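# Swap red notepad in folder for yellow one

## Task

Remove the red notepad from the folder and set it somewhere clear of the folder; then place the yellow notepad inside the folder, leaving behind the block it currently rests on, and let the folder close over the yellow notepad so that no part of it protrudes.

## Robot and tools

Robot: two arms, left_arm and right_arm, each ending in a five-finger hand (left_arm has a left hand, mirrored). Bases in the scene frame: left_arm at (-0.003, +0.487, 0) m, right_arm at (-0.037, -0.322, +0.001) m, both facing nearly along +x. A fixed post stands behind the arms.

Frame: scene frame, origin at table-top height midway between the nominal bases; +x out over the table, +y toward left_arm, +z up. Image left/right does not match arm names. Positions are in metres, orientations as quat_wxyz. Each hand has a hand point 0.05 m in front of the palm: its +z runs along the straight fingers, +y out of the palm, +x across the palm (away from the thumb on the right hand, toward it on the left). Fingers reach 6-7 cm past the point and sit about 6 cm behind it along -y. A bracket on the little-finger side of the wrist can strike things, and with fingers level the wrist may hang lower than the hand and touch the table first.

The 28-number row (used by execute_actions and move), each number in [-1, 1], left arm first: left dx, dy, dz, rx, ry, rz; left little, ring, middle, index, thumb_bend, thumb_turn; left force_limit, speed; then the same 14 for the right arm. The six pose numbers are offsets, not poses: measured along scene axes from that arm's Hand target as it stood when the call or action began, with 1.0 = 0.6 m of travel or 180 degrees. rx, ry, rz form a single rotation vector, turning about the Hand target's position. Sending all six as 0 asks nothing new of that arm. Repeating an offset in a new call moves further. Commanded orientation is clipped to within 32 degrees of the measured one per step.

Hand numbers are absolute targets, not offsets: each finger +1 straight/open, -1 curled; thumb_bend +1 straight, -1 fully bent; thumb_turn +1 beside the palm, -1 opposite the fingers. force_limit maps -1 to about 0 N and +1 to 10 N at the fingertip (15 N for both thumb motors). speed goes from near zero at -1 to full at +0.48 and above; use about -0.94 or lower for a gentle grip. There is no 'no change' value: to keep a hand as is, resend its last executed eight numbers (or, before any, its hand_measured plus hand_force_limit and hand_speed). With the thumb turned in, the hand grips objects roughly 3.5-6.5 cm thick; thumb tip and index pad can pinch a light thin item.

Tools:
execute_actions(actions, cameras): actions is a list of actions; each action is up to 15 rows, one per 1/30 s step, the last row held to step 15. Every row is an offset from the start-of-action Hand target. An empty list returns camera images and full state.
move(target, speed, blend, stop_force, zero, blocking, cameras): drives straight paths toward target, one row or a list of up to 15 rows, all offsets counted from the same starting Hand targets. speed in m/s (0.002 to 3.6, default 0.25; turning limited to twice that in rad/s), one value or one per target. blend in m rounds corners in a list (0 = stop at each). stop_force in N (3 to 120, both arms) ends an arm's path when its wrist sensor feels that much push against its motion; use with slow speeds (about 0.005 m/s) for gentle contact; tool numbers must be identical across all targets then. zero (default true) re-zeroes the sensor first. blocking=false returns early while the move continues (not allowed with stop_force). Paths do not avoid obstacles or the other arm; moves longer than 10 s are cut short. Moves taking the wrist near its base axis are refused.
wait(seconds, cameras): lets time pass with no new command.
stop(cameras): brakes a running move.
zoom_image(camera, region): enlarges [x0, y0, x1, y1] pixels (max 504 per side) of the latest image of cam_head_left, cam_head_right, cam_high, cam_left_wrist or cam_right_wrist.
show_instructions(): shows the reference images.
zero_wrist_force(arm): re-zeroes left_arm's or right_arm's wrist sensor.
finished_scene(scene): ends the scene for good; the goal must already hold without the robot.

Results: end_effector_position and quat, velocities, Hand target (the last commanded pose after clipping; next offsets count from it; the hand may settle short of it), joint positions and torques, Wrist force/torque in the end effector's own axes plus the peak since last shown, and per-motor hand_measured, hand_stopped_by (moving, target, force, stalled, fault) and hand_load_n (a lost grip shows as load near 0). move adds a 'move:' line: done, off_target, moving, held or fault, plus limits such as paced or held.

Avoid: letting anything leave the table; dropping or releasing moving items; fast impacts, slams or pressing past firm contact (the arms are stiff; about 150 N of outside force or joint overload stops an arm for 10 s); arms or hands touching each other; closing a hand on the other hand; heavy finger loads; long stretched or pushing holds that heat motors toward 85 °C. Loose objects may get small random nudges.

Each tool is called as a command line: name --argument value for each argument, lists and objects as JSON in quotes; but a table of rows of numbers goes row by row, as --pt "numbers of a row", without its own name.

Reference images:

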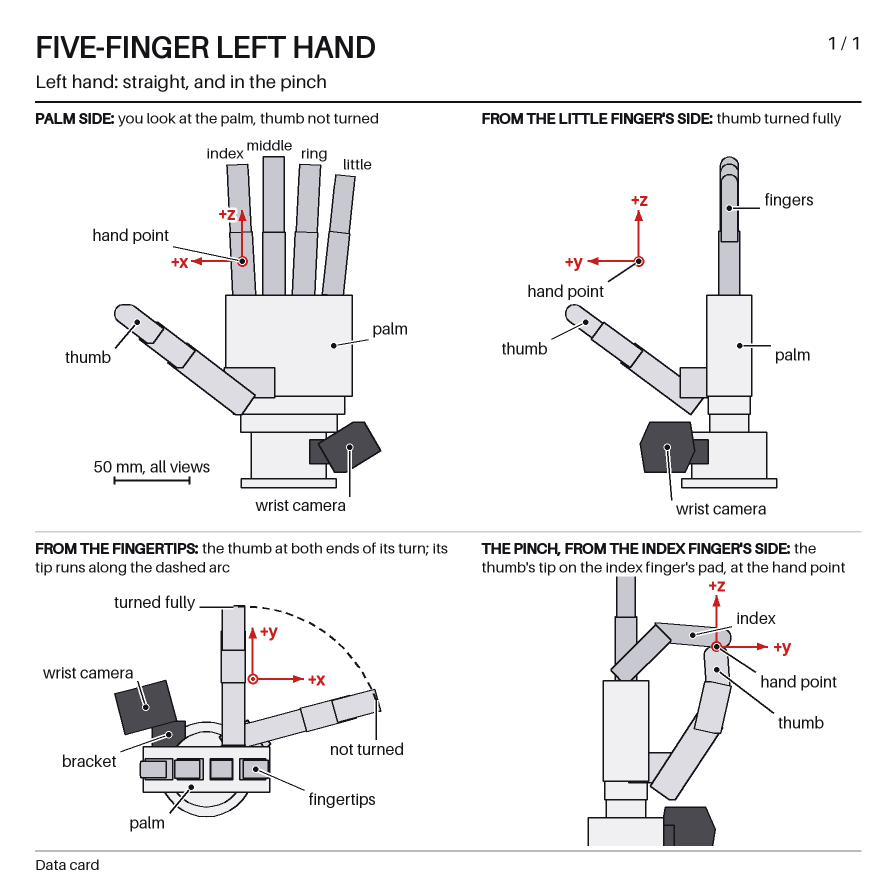

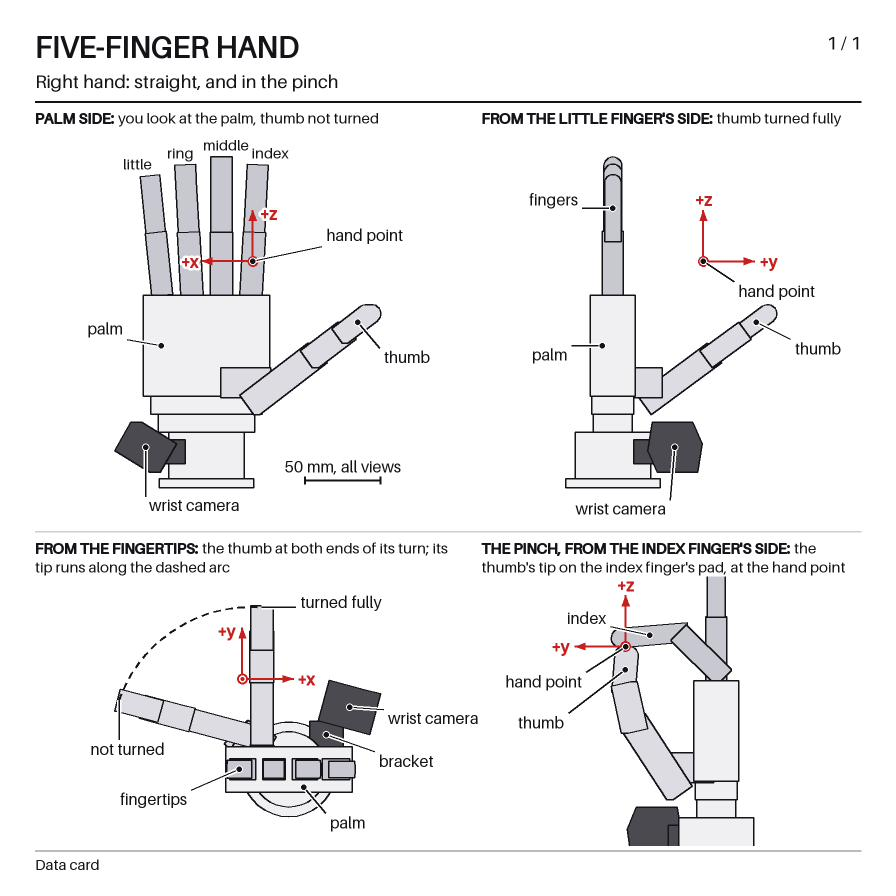

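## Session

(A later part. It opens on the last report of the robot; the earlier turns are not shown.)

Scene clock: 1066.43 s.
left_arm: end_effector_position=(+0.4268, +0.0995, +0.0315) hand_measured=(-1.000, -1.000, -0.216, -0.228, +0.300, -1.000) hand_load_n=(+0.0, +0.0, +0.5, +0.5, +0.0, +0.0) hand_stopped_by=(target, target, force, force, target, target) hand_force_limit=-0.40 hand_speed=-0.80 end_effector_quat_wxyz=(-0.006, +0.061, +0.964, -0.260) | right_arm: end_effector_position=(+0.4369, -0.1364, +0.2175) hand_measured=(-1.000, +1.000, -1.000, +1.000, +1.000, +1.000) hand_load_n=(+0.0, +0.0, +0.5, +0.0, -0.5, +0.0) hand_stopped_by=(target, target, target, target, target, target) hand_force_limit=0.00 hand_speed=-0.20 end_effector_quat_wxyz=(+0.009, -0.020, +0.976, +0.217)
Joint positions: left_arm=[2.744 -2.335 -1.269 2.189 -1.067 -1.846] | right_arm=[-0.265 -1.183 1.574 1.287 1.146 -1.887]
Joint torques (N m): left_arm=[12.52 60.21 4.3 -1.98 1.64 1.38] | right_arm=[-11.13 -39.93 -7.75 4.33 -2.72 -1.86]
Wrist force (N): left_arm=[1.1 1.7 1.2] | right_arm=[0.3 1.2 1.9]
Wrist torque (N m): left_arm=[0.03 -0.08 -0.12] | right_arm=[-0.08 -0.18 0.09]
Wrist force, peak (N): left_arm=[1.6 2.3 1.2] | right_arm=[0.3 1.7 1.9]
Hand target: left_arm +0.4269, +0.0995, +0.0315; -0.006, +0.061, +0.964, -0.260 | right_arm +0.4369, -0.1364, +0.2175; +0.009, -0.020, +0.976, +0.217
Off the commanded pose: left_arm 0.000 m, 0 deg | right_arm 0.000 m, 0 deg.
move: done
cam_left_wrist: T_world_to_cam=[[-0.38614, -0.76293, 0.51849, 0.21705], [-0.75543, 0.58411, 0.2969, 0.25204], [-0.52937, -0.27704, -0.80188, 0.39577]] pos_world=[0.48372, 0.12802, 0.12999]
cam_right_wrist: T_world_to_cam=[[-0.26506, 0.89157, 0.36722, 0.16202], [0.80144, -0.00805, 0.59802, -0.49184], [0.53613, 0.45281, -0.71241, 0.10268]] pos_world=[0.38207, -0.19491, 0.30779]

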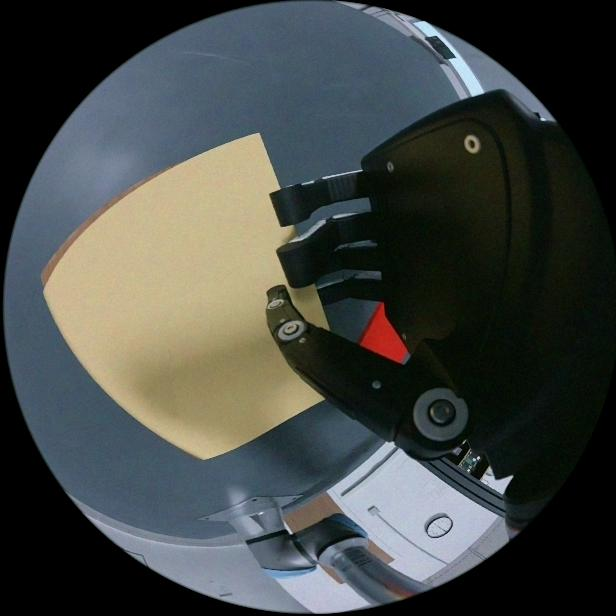

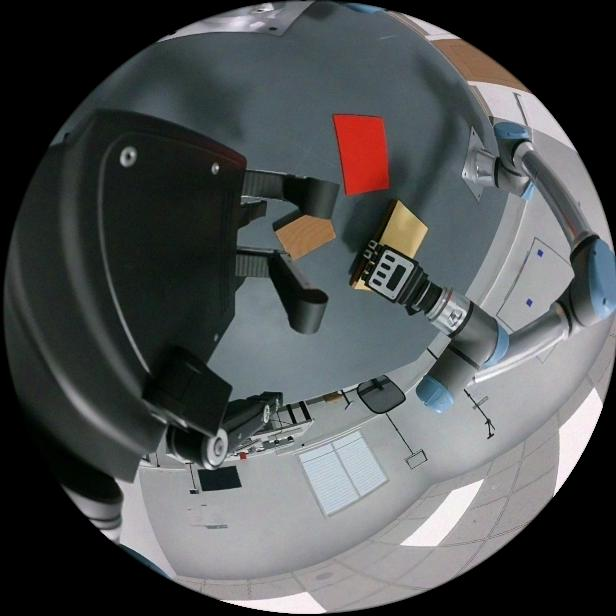

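move --pt "0 0 0 0 0 0 -1 -1 -0.38 -0.35 0.5 1 -0.4 -0.6 0 0 0 0 0 0 -1 1 -1 1 1 1 0 -0.2" --pt "0 -0.09 -0.002 0 0 0 -1 -1 -0.38 -0.35 0.5 1 -0.4 -0.6 0 0 0 0 0 0 -1 1 -1 1 1 1 0 -0.2" --speed 0.02 --cameras '["cam_left_wrist","cam_right_wrist","cam_high"]'

zoom_image --camera "cam_right_wrist" --region '[320, 170, 470, 320]'

zoom_image --camera "cam_high" --region '[210, 160, 350, 280]'

Scene clock: 1073.53 s.
left_arm: end_effector_position=(+0.4268, +0.0454, +0.0302) hand_measured=(-1.000, -1.000, -0.216, -0.228, +0.500, +1.000) hand_load_n=(+0.0, +0.0, +0.0, +0.0, +0.0, +0.0) hand_stopped_by=(target, target, force, force, target, target) hand_force_limit=-0.40 hand_speed=-0.60 end_effector_quat_wxyz=(-0.006, +0.061, +0.964, -0.260) | right_arm: end_effector_position=(+0.4369, -0.1364, +0.2175) hand_measured=(-1.000, +1.000, -1.000, +1.000, +1.000, +1.000) hand_load_n=(+0.0, +0.0, +0.0, -0.5, +0.0, +0.0) hand_stopped_by=(target, target, target, target, target, target) hand_force_limit=0.00 hand_speed=-0.20 end_effector_quat_wxyz=(+0.009, -0.020, +0.976, +0.217)
Joint positions: left_arm=[2.655 -2.405 -1.128 2.166 -1.083 -1.945] | right_arm=[-0.265 -1.183 1.574 1.287 1.146 -1.887]
Joint torques (N m): left_arm=[11.77 59.11 5.09 -3.01 -0.12 1.45] | right_arm=[-11.06 -38.09 -8.67 4.34 -2.83 -1.83]
Wrist force (N): left_arm=[1.1 2.0 1.4] | right_arm=[0.4 1.4 2.0]
Wrist torque (N m): left_arm=[0.03 -0.11 -0.14] | right_arm=[-0.06 -0.20 0.10]
Wrist force, peak (N): left_arm=[1.1 2.1 1.4] | right_arm=[0.2 1.5 2.0]
Hand target: left_arm +0.4269, +0.0455, +0.0303; -0.006, +0.061, +0.964, -0.260 | right_arm +0.4369, -0.1364, +0.2175; +0.009, -0.020, +0.976, +0.217
Off the commanded pose: left_arm 0.000 m, 0 deg | right_arm 0.000 m, 0 deg.
move: done
cam_left_wrist: T_world_to_cam=[[-0.38612, -0.76297, 0.51845, 0.17645], [-0.75537, 0.58411, 0.29703, 0.28398], [-0.52946, -0.27693, -0.80186, 0.37977]] pos_world=[0.48372, 0.07392, 0.12869]
cam_right_wrist: T_world_to_cam=[[-0.26506, 0.89157, 0.36722, 0.16202], [0.80144, -0.00805, 0.59802, -0.49184], [0.53613, 0.45281, -0.71241, 0.10268]] pos_world=[0.38207, -0.19491, 0.30779]
Images, in order (width x height): cam_high 504x504, cam_left_wrist 616x616, cam_right_wrist 616x616.

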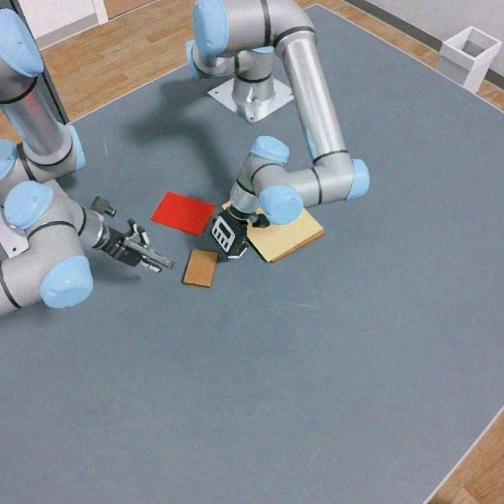

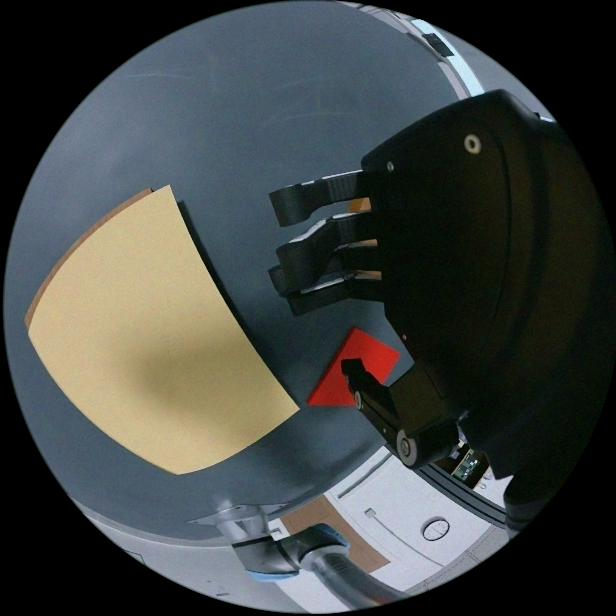

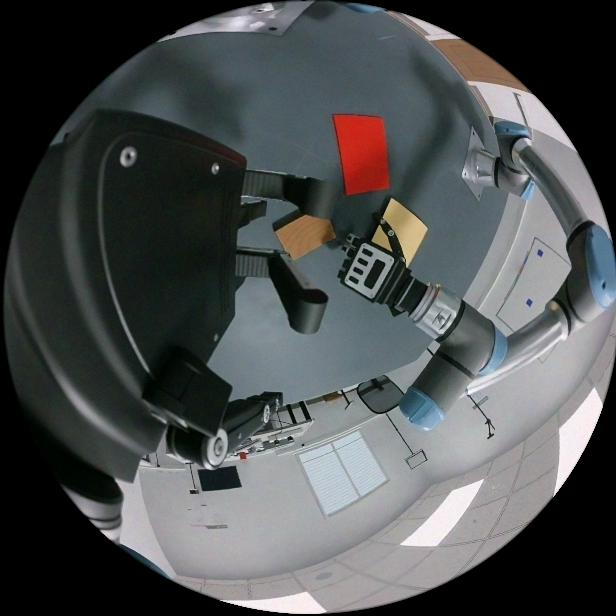

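Scaled by 3.360 from the camera's image (finer frame: 880x880).

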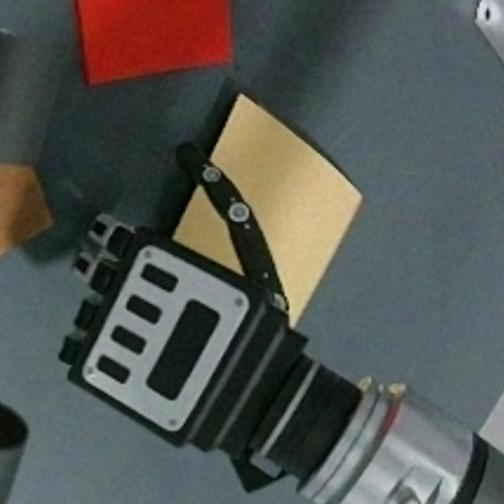

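Scaled by 3.600 from the camera's image (finer frame: 720x720).

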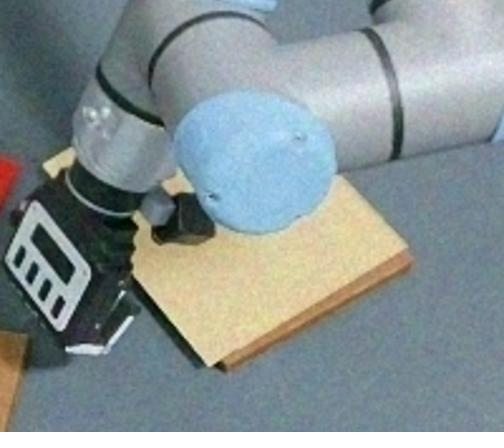

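move --pt "0 -0.01 0.25 0 0 0 -1 -1 -0.38 -0.35 0.5 1 -0.4 -0.6 0 0 0 0 0 0 -1 1 -1 1 1 1 0 -0.2" --pt "-0.25 0.1 0.35 0 0 0 -1 -1 -0.38 -0.35 0.5 1 -0.4 -0.6 0 0 0 0 0 0 -1 1 -1 1 1 1 0 -0.2" --speed '[0.08,0.15]' --blend 0.03 --cameras '["all"]'

zoom_image --camera "cam_right_wrist" --region '[320, 170, 470, 320]'

zoom_image --camera "cam_high" --region '[210, 160, 350, 280]'

zoom_image --camera "cam_head_left" --region '[90, 330, 210, 450]'

Scene clock: 1078.20 s.
left_arm: end_effector_position=(+0.2769, +0.1055, +0.2403) hand_measured=(-1.000, -1.000, -0.216, -0.228, +0.500, +1.000) hand_load_n=(+0.0, +0.0, +0.5, -0.5, +0.0, +0.0) hand_stopped_by=(target, target, force, force, target, target) hand_force_limit=-0.40 hand_speed=-0.60 end_effector_quat_wxyz=(-0.006, +0.061, +0.964, -0.260) | right_arm: end_effector_position=(+0.4369, -0.1364, +0.2175) hand_measured=(-1.000, +1.000, -1.000, +1.000, +1.000, +1.000) hand_load_n=(+0.0, +0.0, +0.0, +0.0, +0.0, +0.0) hand_stopped_by=(target, target, target, target, target, target) hand_force_limit=0.00 hand_speed=-0.20 end_effector_quat_wxyz=(+0.009, -0.020, +0.976, +0.217)
Joint positions: left_arm=[2.629 -1.886 -1.402 1.934 -1.089 -1.974] | right_arm=[-0.265 -1.183 1.574 1.287 1.146 -1.887]
Joint torques (N m): left_arm=[11.81 40.46 10.49 -4.01 1.78 1.53] | right_arm=[-11.41 -37.88 -8.8 4.44 -2.83 -1.78]
Wrist force (N): left_arm=[0.7 2.3 1.2] | right_arm=[0.3 1.4 1.9]
Wrist torque (N m): left_arm=[0.07 -0.02 -0.17] | right_arm=[-0.04 -0.19 0.10]
Wrist force, peak (N): left_arm=[1.1 2.6 2.2] | right_arm=[0.1 1.4 2.3]
Hand target: left_arm +0.2769, +0.1055, +0.2403; -0.006, +0.061, +0.964, -0.260 | right_arm +0.4369, -0.1364, +0.2175; +0.009, -0.020, +0.976, +0.217
Off the commanded pose: left_arm 0.000 m, 0 deg | right_arm 0.000 m, 0 deg.
move: done
cam_left_wrist: T_world_to_cam=[[-0.38623, -0.76291, 0.51845, 0.05554], [-0.75536, 0.58418, 0.29691, 0.07322], [-0.52938, -0.27694, -0.80191, 0.48538]] pos_world=[0.33371, 0.13402, 0.33869]
cam_right_wrist: T_world_to_cam=[[-0.26506, 0.89157, 0.36722, 0.16202], [0.80144, -0.00805, 0.59802, -0.49184], [0.53613, 0.45281, -0.71241, 0.10268]] pos_world=[0.38207, -0.19491, 0.30779]

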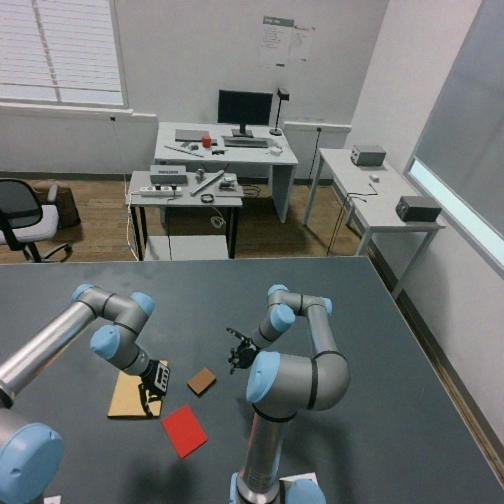

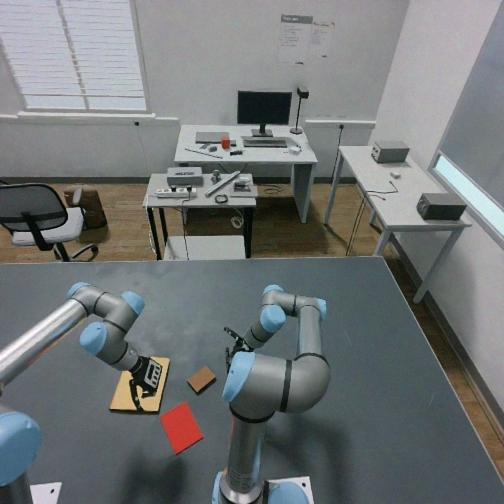

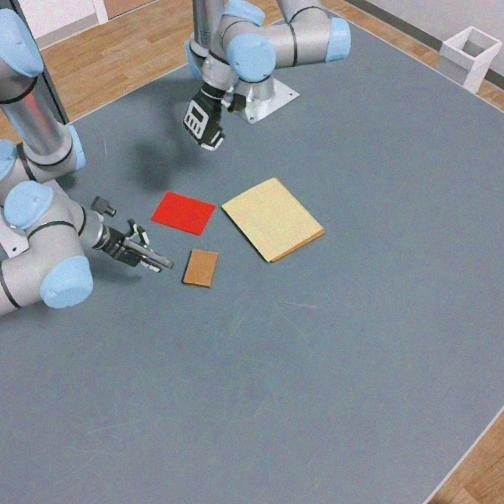

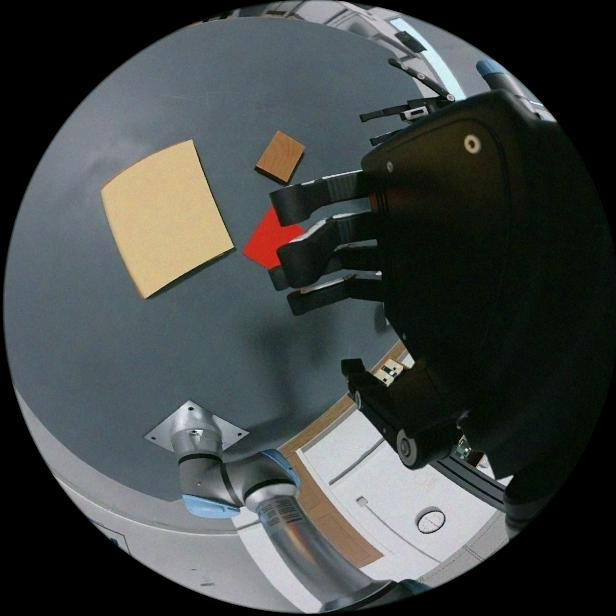

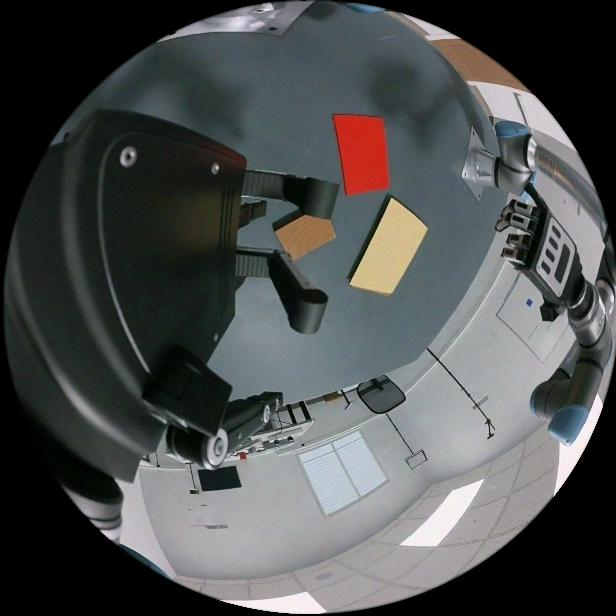

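Scaled by 3.360 from the camera's image (finer frame: 880x880).

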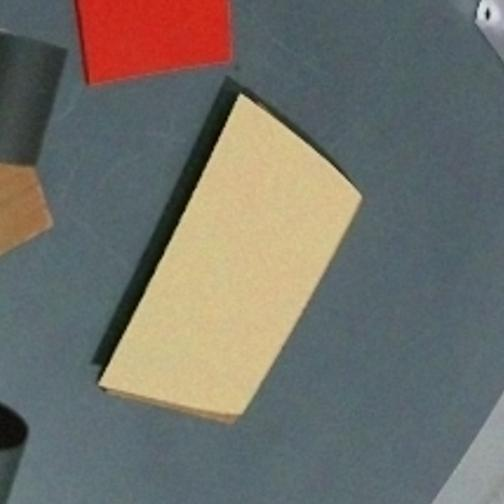

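Scaled by 3.600 from the camera's image (finer frame: 720x720).

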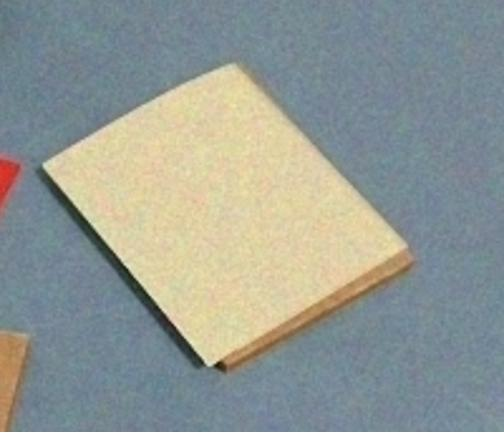

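Scaled by 4.200 from the camera's image (finer frame: 720x720).

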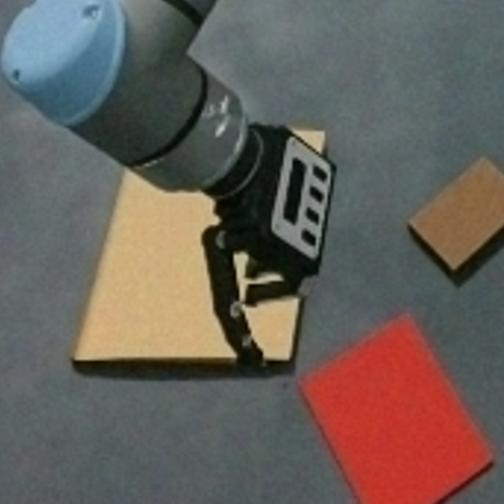

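move --pt "-0.1 0.3 0.1 0 0 0 -1 -1 -0.38 -0.35 0.5 1 -0.4 -0.6 0 0 0 0 0 0 -1 1 -1 1 1 1 0 -0.2" --speed 0.15 --cameras '["all"]'

zoom_image --camera "cam_head_left" --region '[90, 340, 190, 440]'

zoom_image --camera "cam_head_right" --region '[90, 330, 190, 430]'

zoom_image --camera "cam_left_wrist" --region '[50, 100, 300, 350]'

zoom_image --camera "cam_high" --region '[215, 170, 335, 270]'

Scene clock: 1083.90 s.
left_arm: end_effector_position=(+0.2169, +0.2855, +0.3002) hand_measured=(-1.000, -1.000, -0.216, -0.228, +0.500, +1.000) hand_load_n=(+0.0, +0.0, +0.0, +0.0, +0.0, +0.0) hand_stopped_by=(target, target, force, force, target, target) hand_force_limit=-0.40 hand_speed=-0.60 end_effector_quat_wxyz=(-0.006, +0.061, +0.964, -0.260) | right_arm: end_effector_position=(+0.4369, -0.1364, +0.2175) hand_measured=(-1.000, +1.000, -1.000, +1.000, +1.000, +1.000) hand_load_n=(+0.0, +0.0, +0.0, +0.0, -0.5, +0.0) hand_stopped_by=(target, target, target, target, target, target) hand_force_limit=0.00 hand_speed=-0.20 end_effector_quat_wxyz=(+0.009, -0.020, +0.976, +0.217)
Joint positions: left_arm=[3.11 -1.484 -1.768 1.629 -1.048 -1.425] | right_arm=[-0.265 -1.183 1.574 1.287 1.146 -1.887]
Joint torques (N m): left_arm=[12 13.26 23.1 -4.08 1.31 1.58] | right_arm=[-10.1 -37.43 -9.29 4.4 -2.96 -1.67]
Wrist force (N): left_arm=[0.9 2.0 1.0] | right_arm=[0.3 1.2 1.8]
Wrist torque (N m): left_arm=[0.07 -0.05 -0.18] | right_arm=[-0.08 -0.19 0.09]
Wrist force, peak (N): left_arm=[1.4 3.0 0.2] | right_arm=[0.2 1.4 2.2]
Hand target: left_arm +0.2169, +0.2855, +0.3003; -0.006, +0.061, +0.964, -0.260 | right_arm +0.4369, -0.1364, +0.2175; +0.009, -0.020, +0.976, +0.217
Off the commanded pose: left_arm 0.000 m, 0 deg | right_arm 0.000 m, 0 deg.
move: done
cam_left_wrist: T_world_to_cam=[[-0.3862, -0.76291, 0.51848, 0.13857], [-0.75545, 0.58413, 0.29681, -0.09499], [-0.5293, -0.27705, -0.80193, 0.55159]] pos_world=[0.27371, 0.31402, 0.39869]
cam_right_wrist: T_world_to_cam=[[-0.26506, 0.89157, 0.36722, 0.16202], [0.80144, -0.00805, 0.59802, -0.49184], [0.53613, 0.45281, -0.71241, 0.10268]] pos_world=[0.38207, -0.19491, 0.30779]

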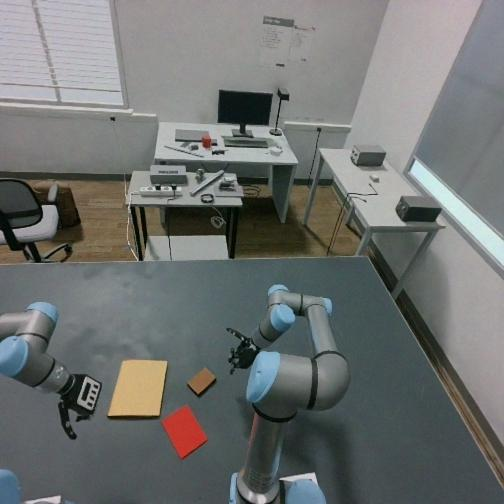

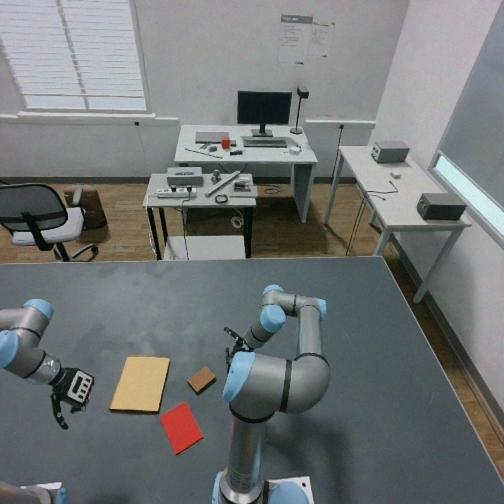

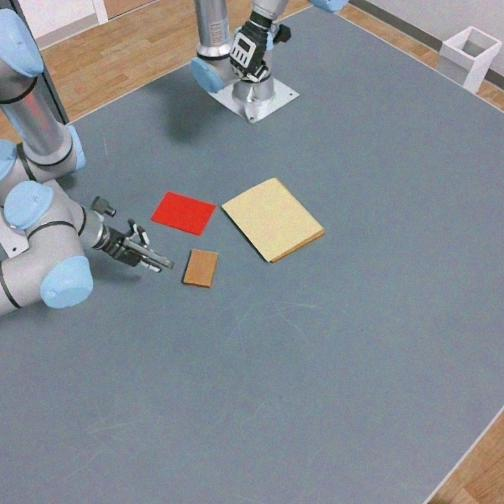

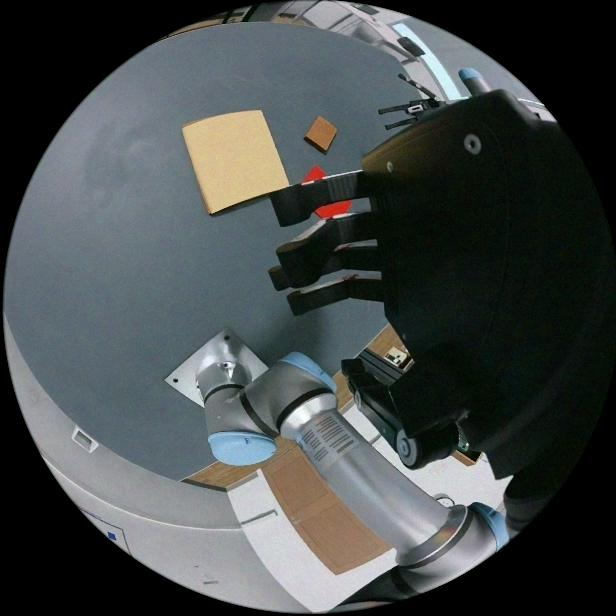

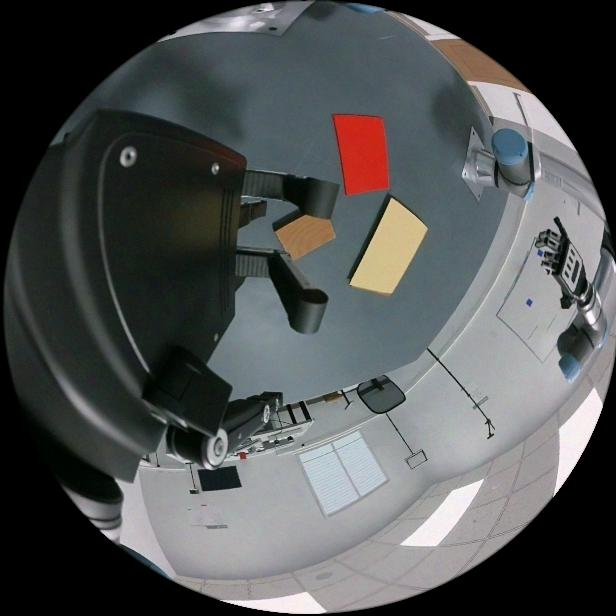

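Scaled by 5.040 from the camera's image (finer frame: 720x720).

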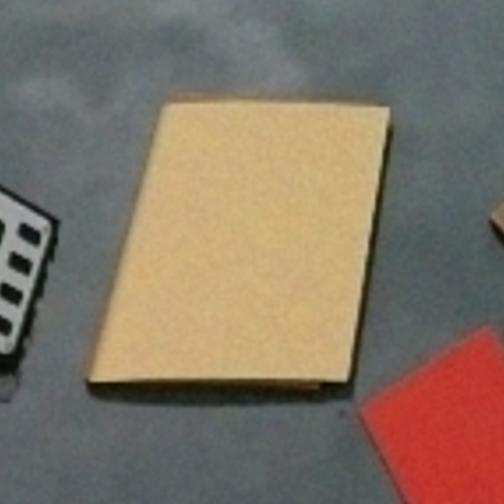

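Scaled by 5.040 from the camera's image (finer frame: 720x720).

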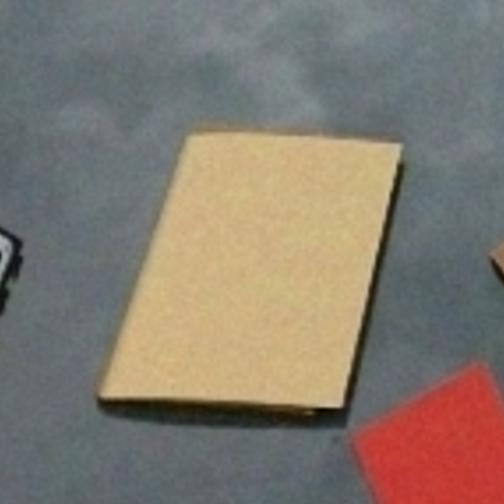

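Scaled by 2.016 from the camera's image (finer frame: 880x880).

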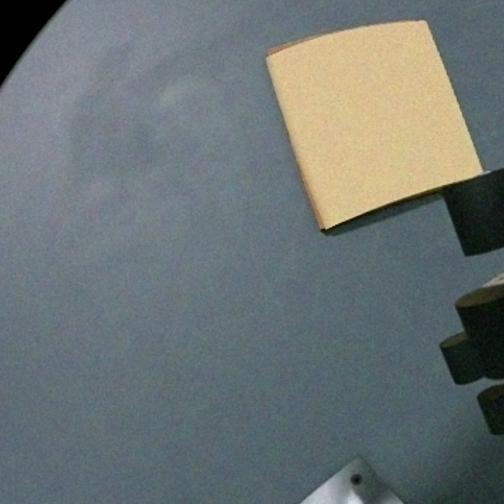

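Scaled by 4.200 from the camera's image (finer frame: 720x720).

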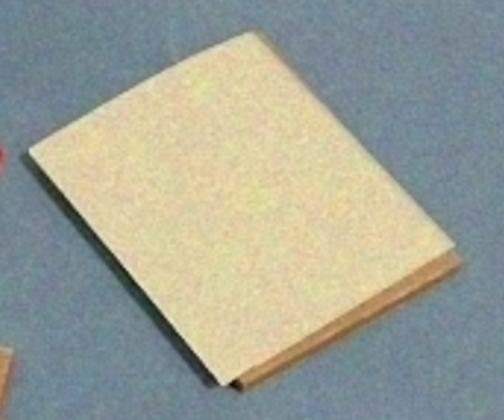

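finished_scene

The scene is finished: the task was done.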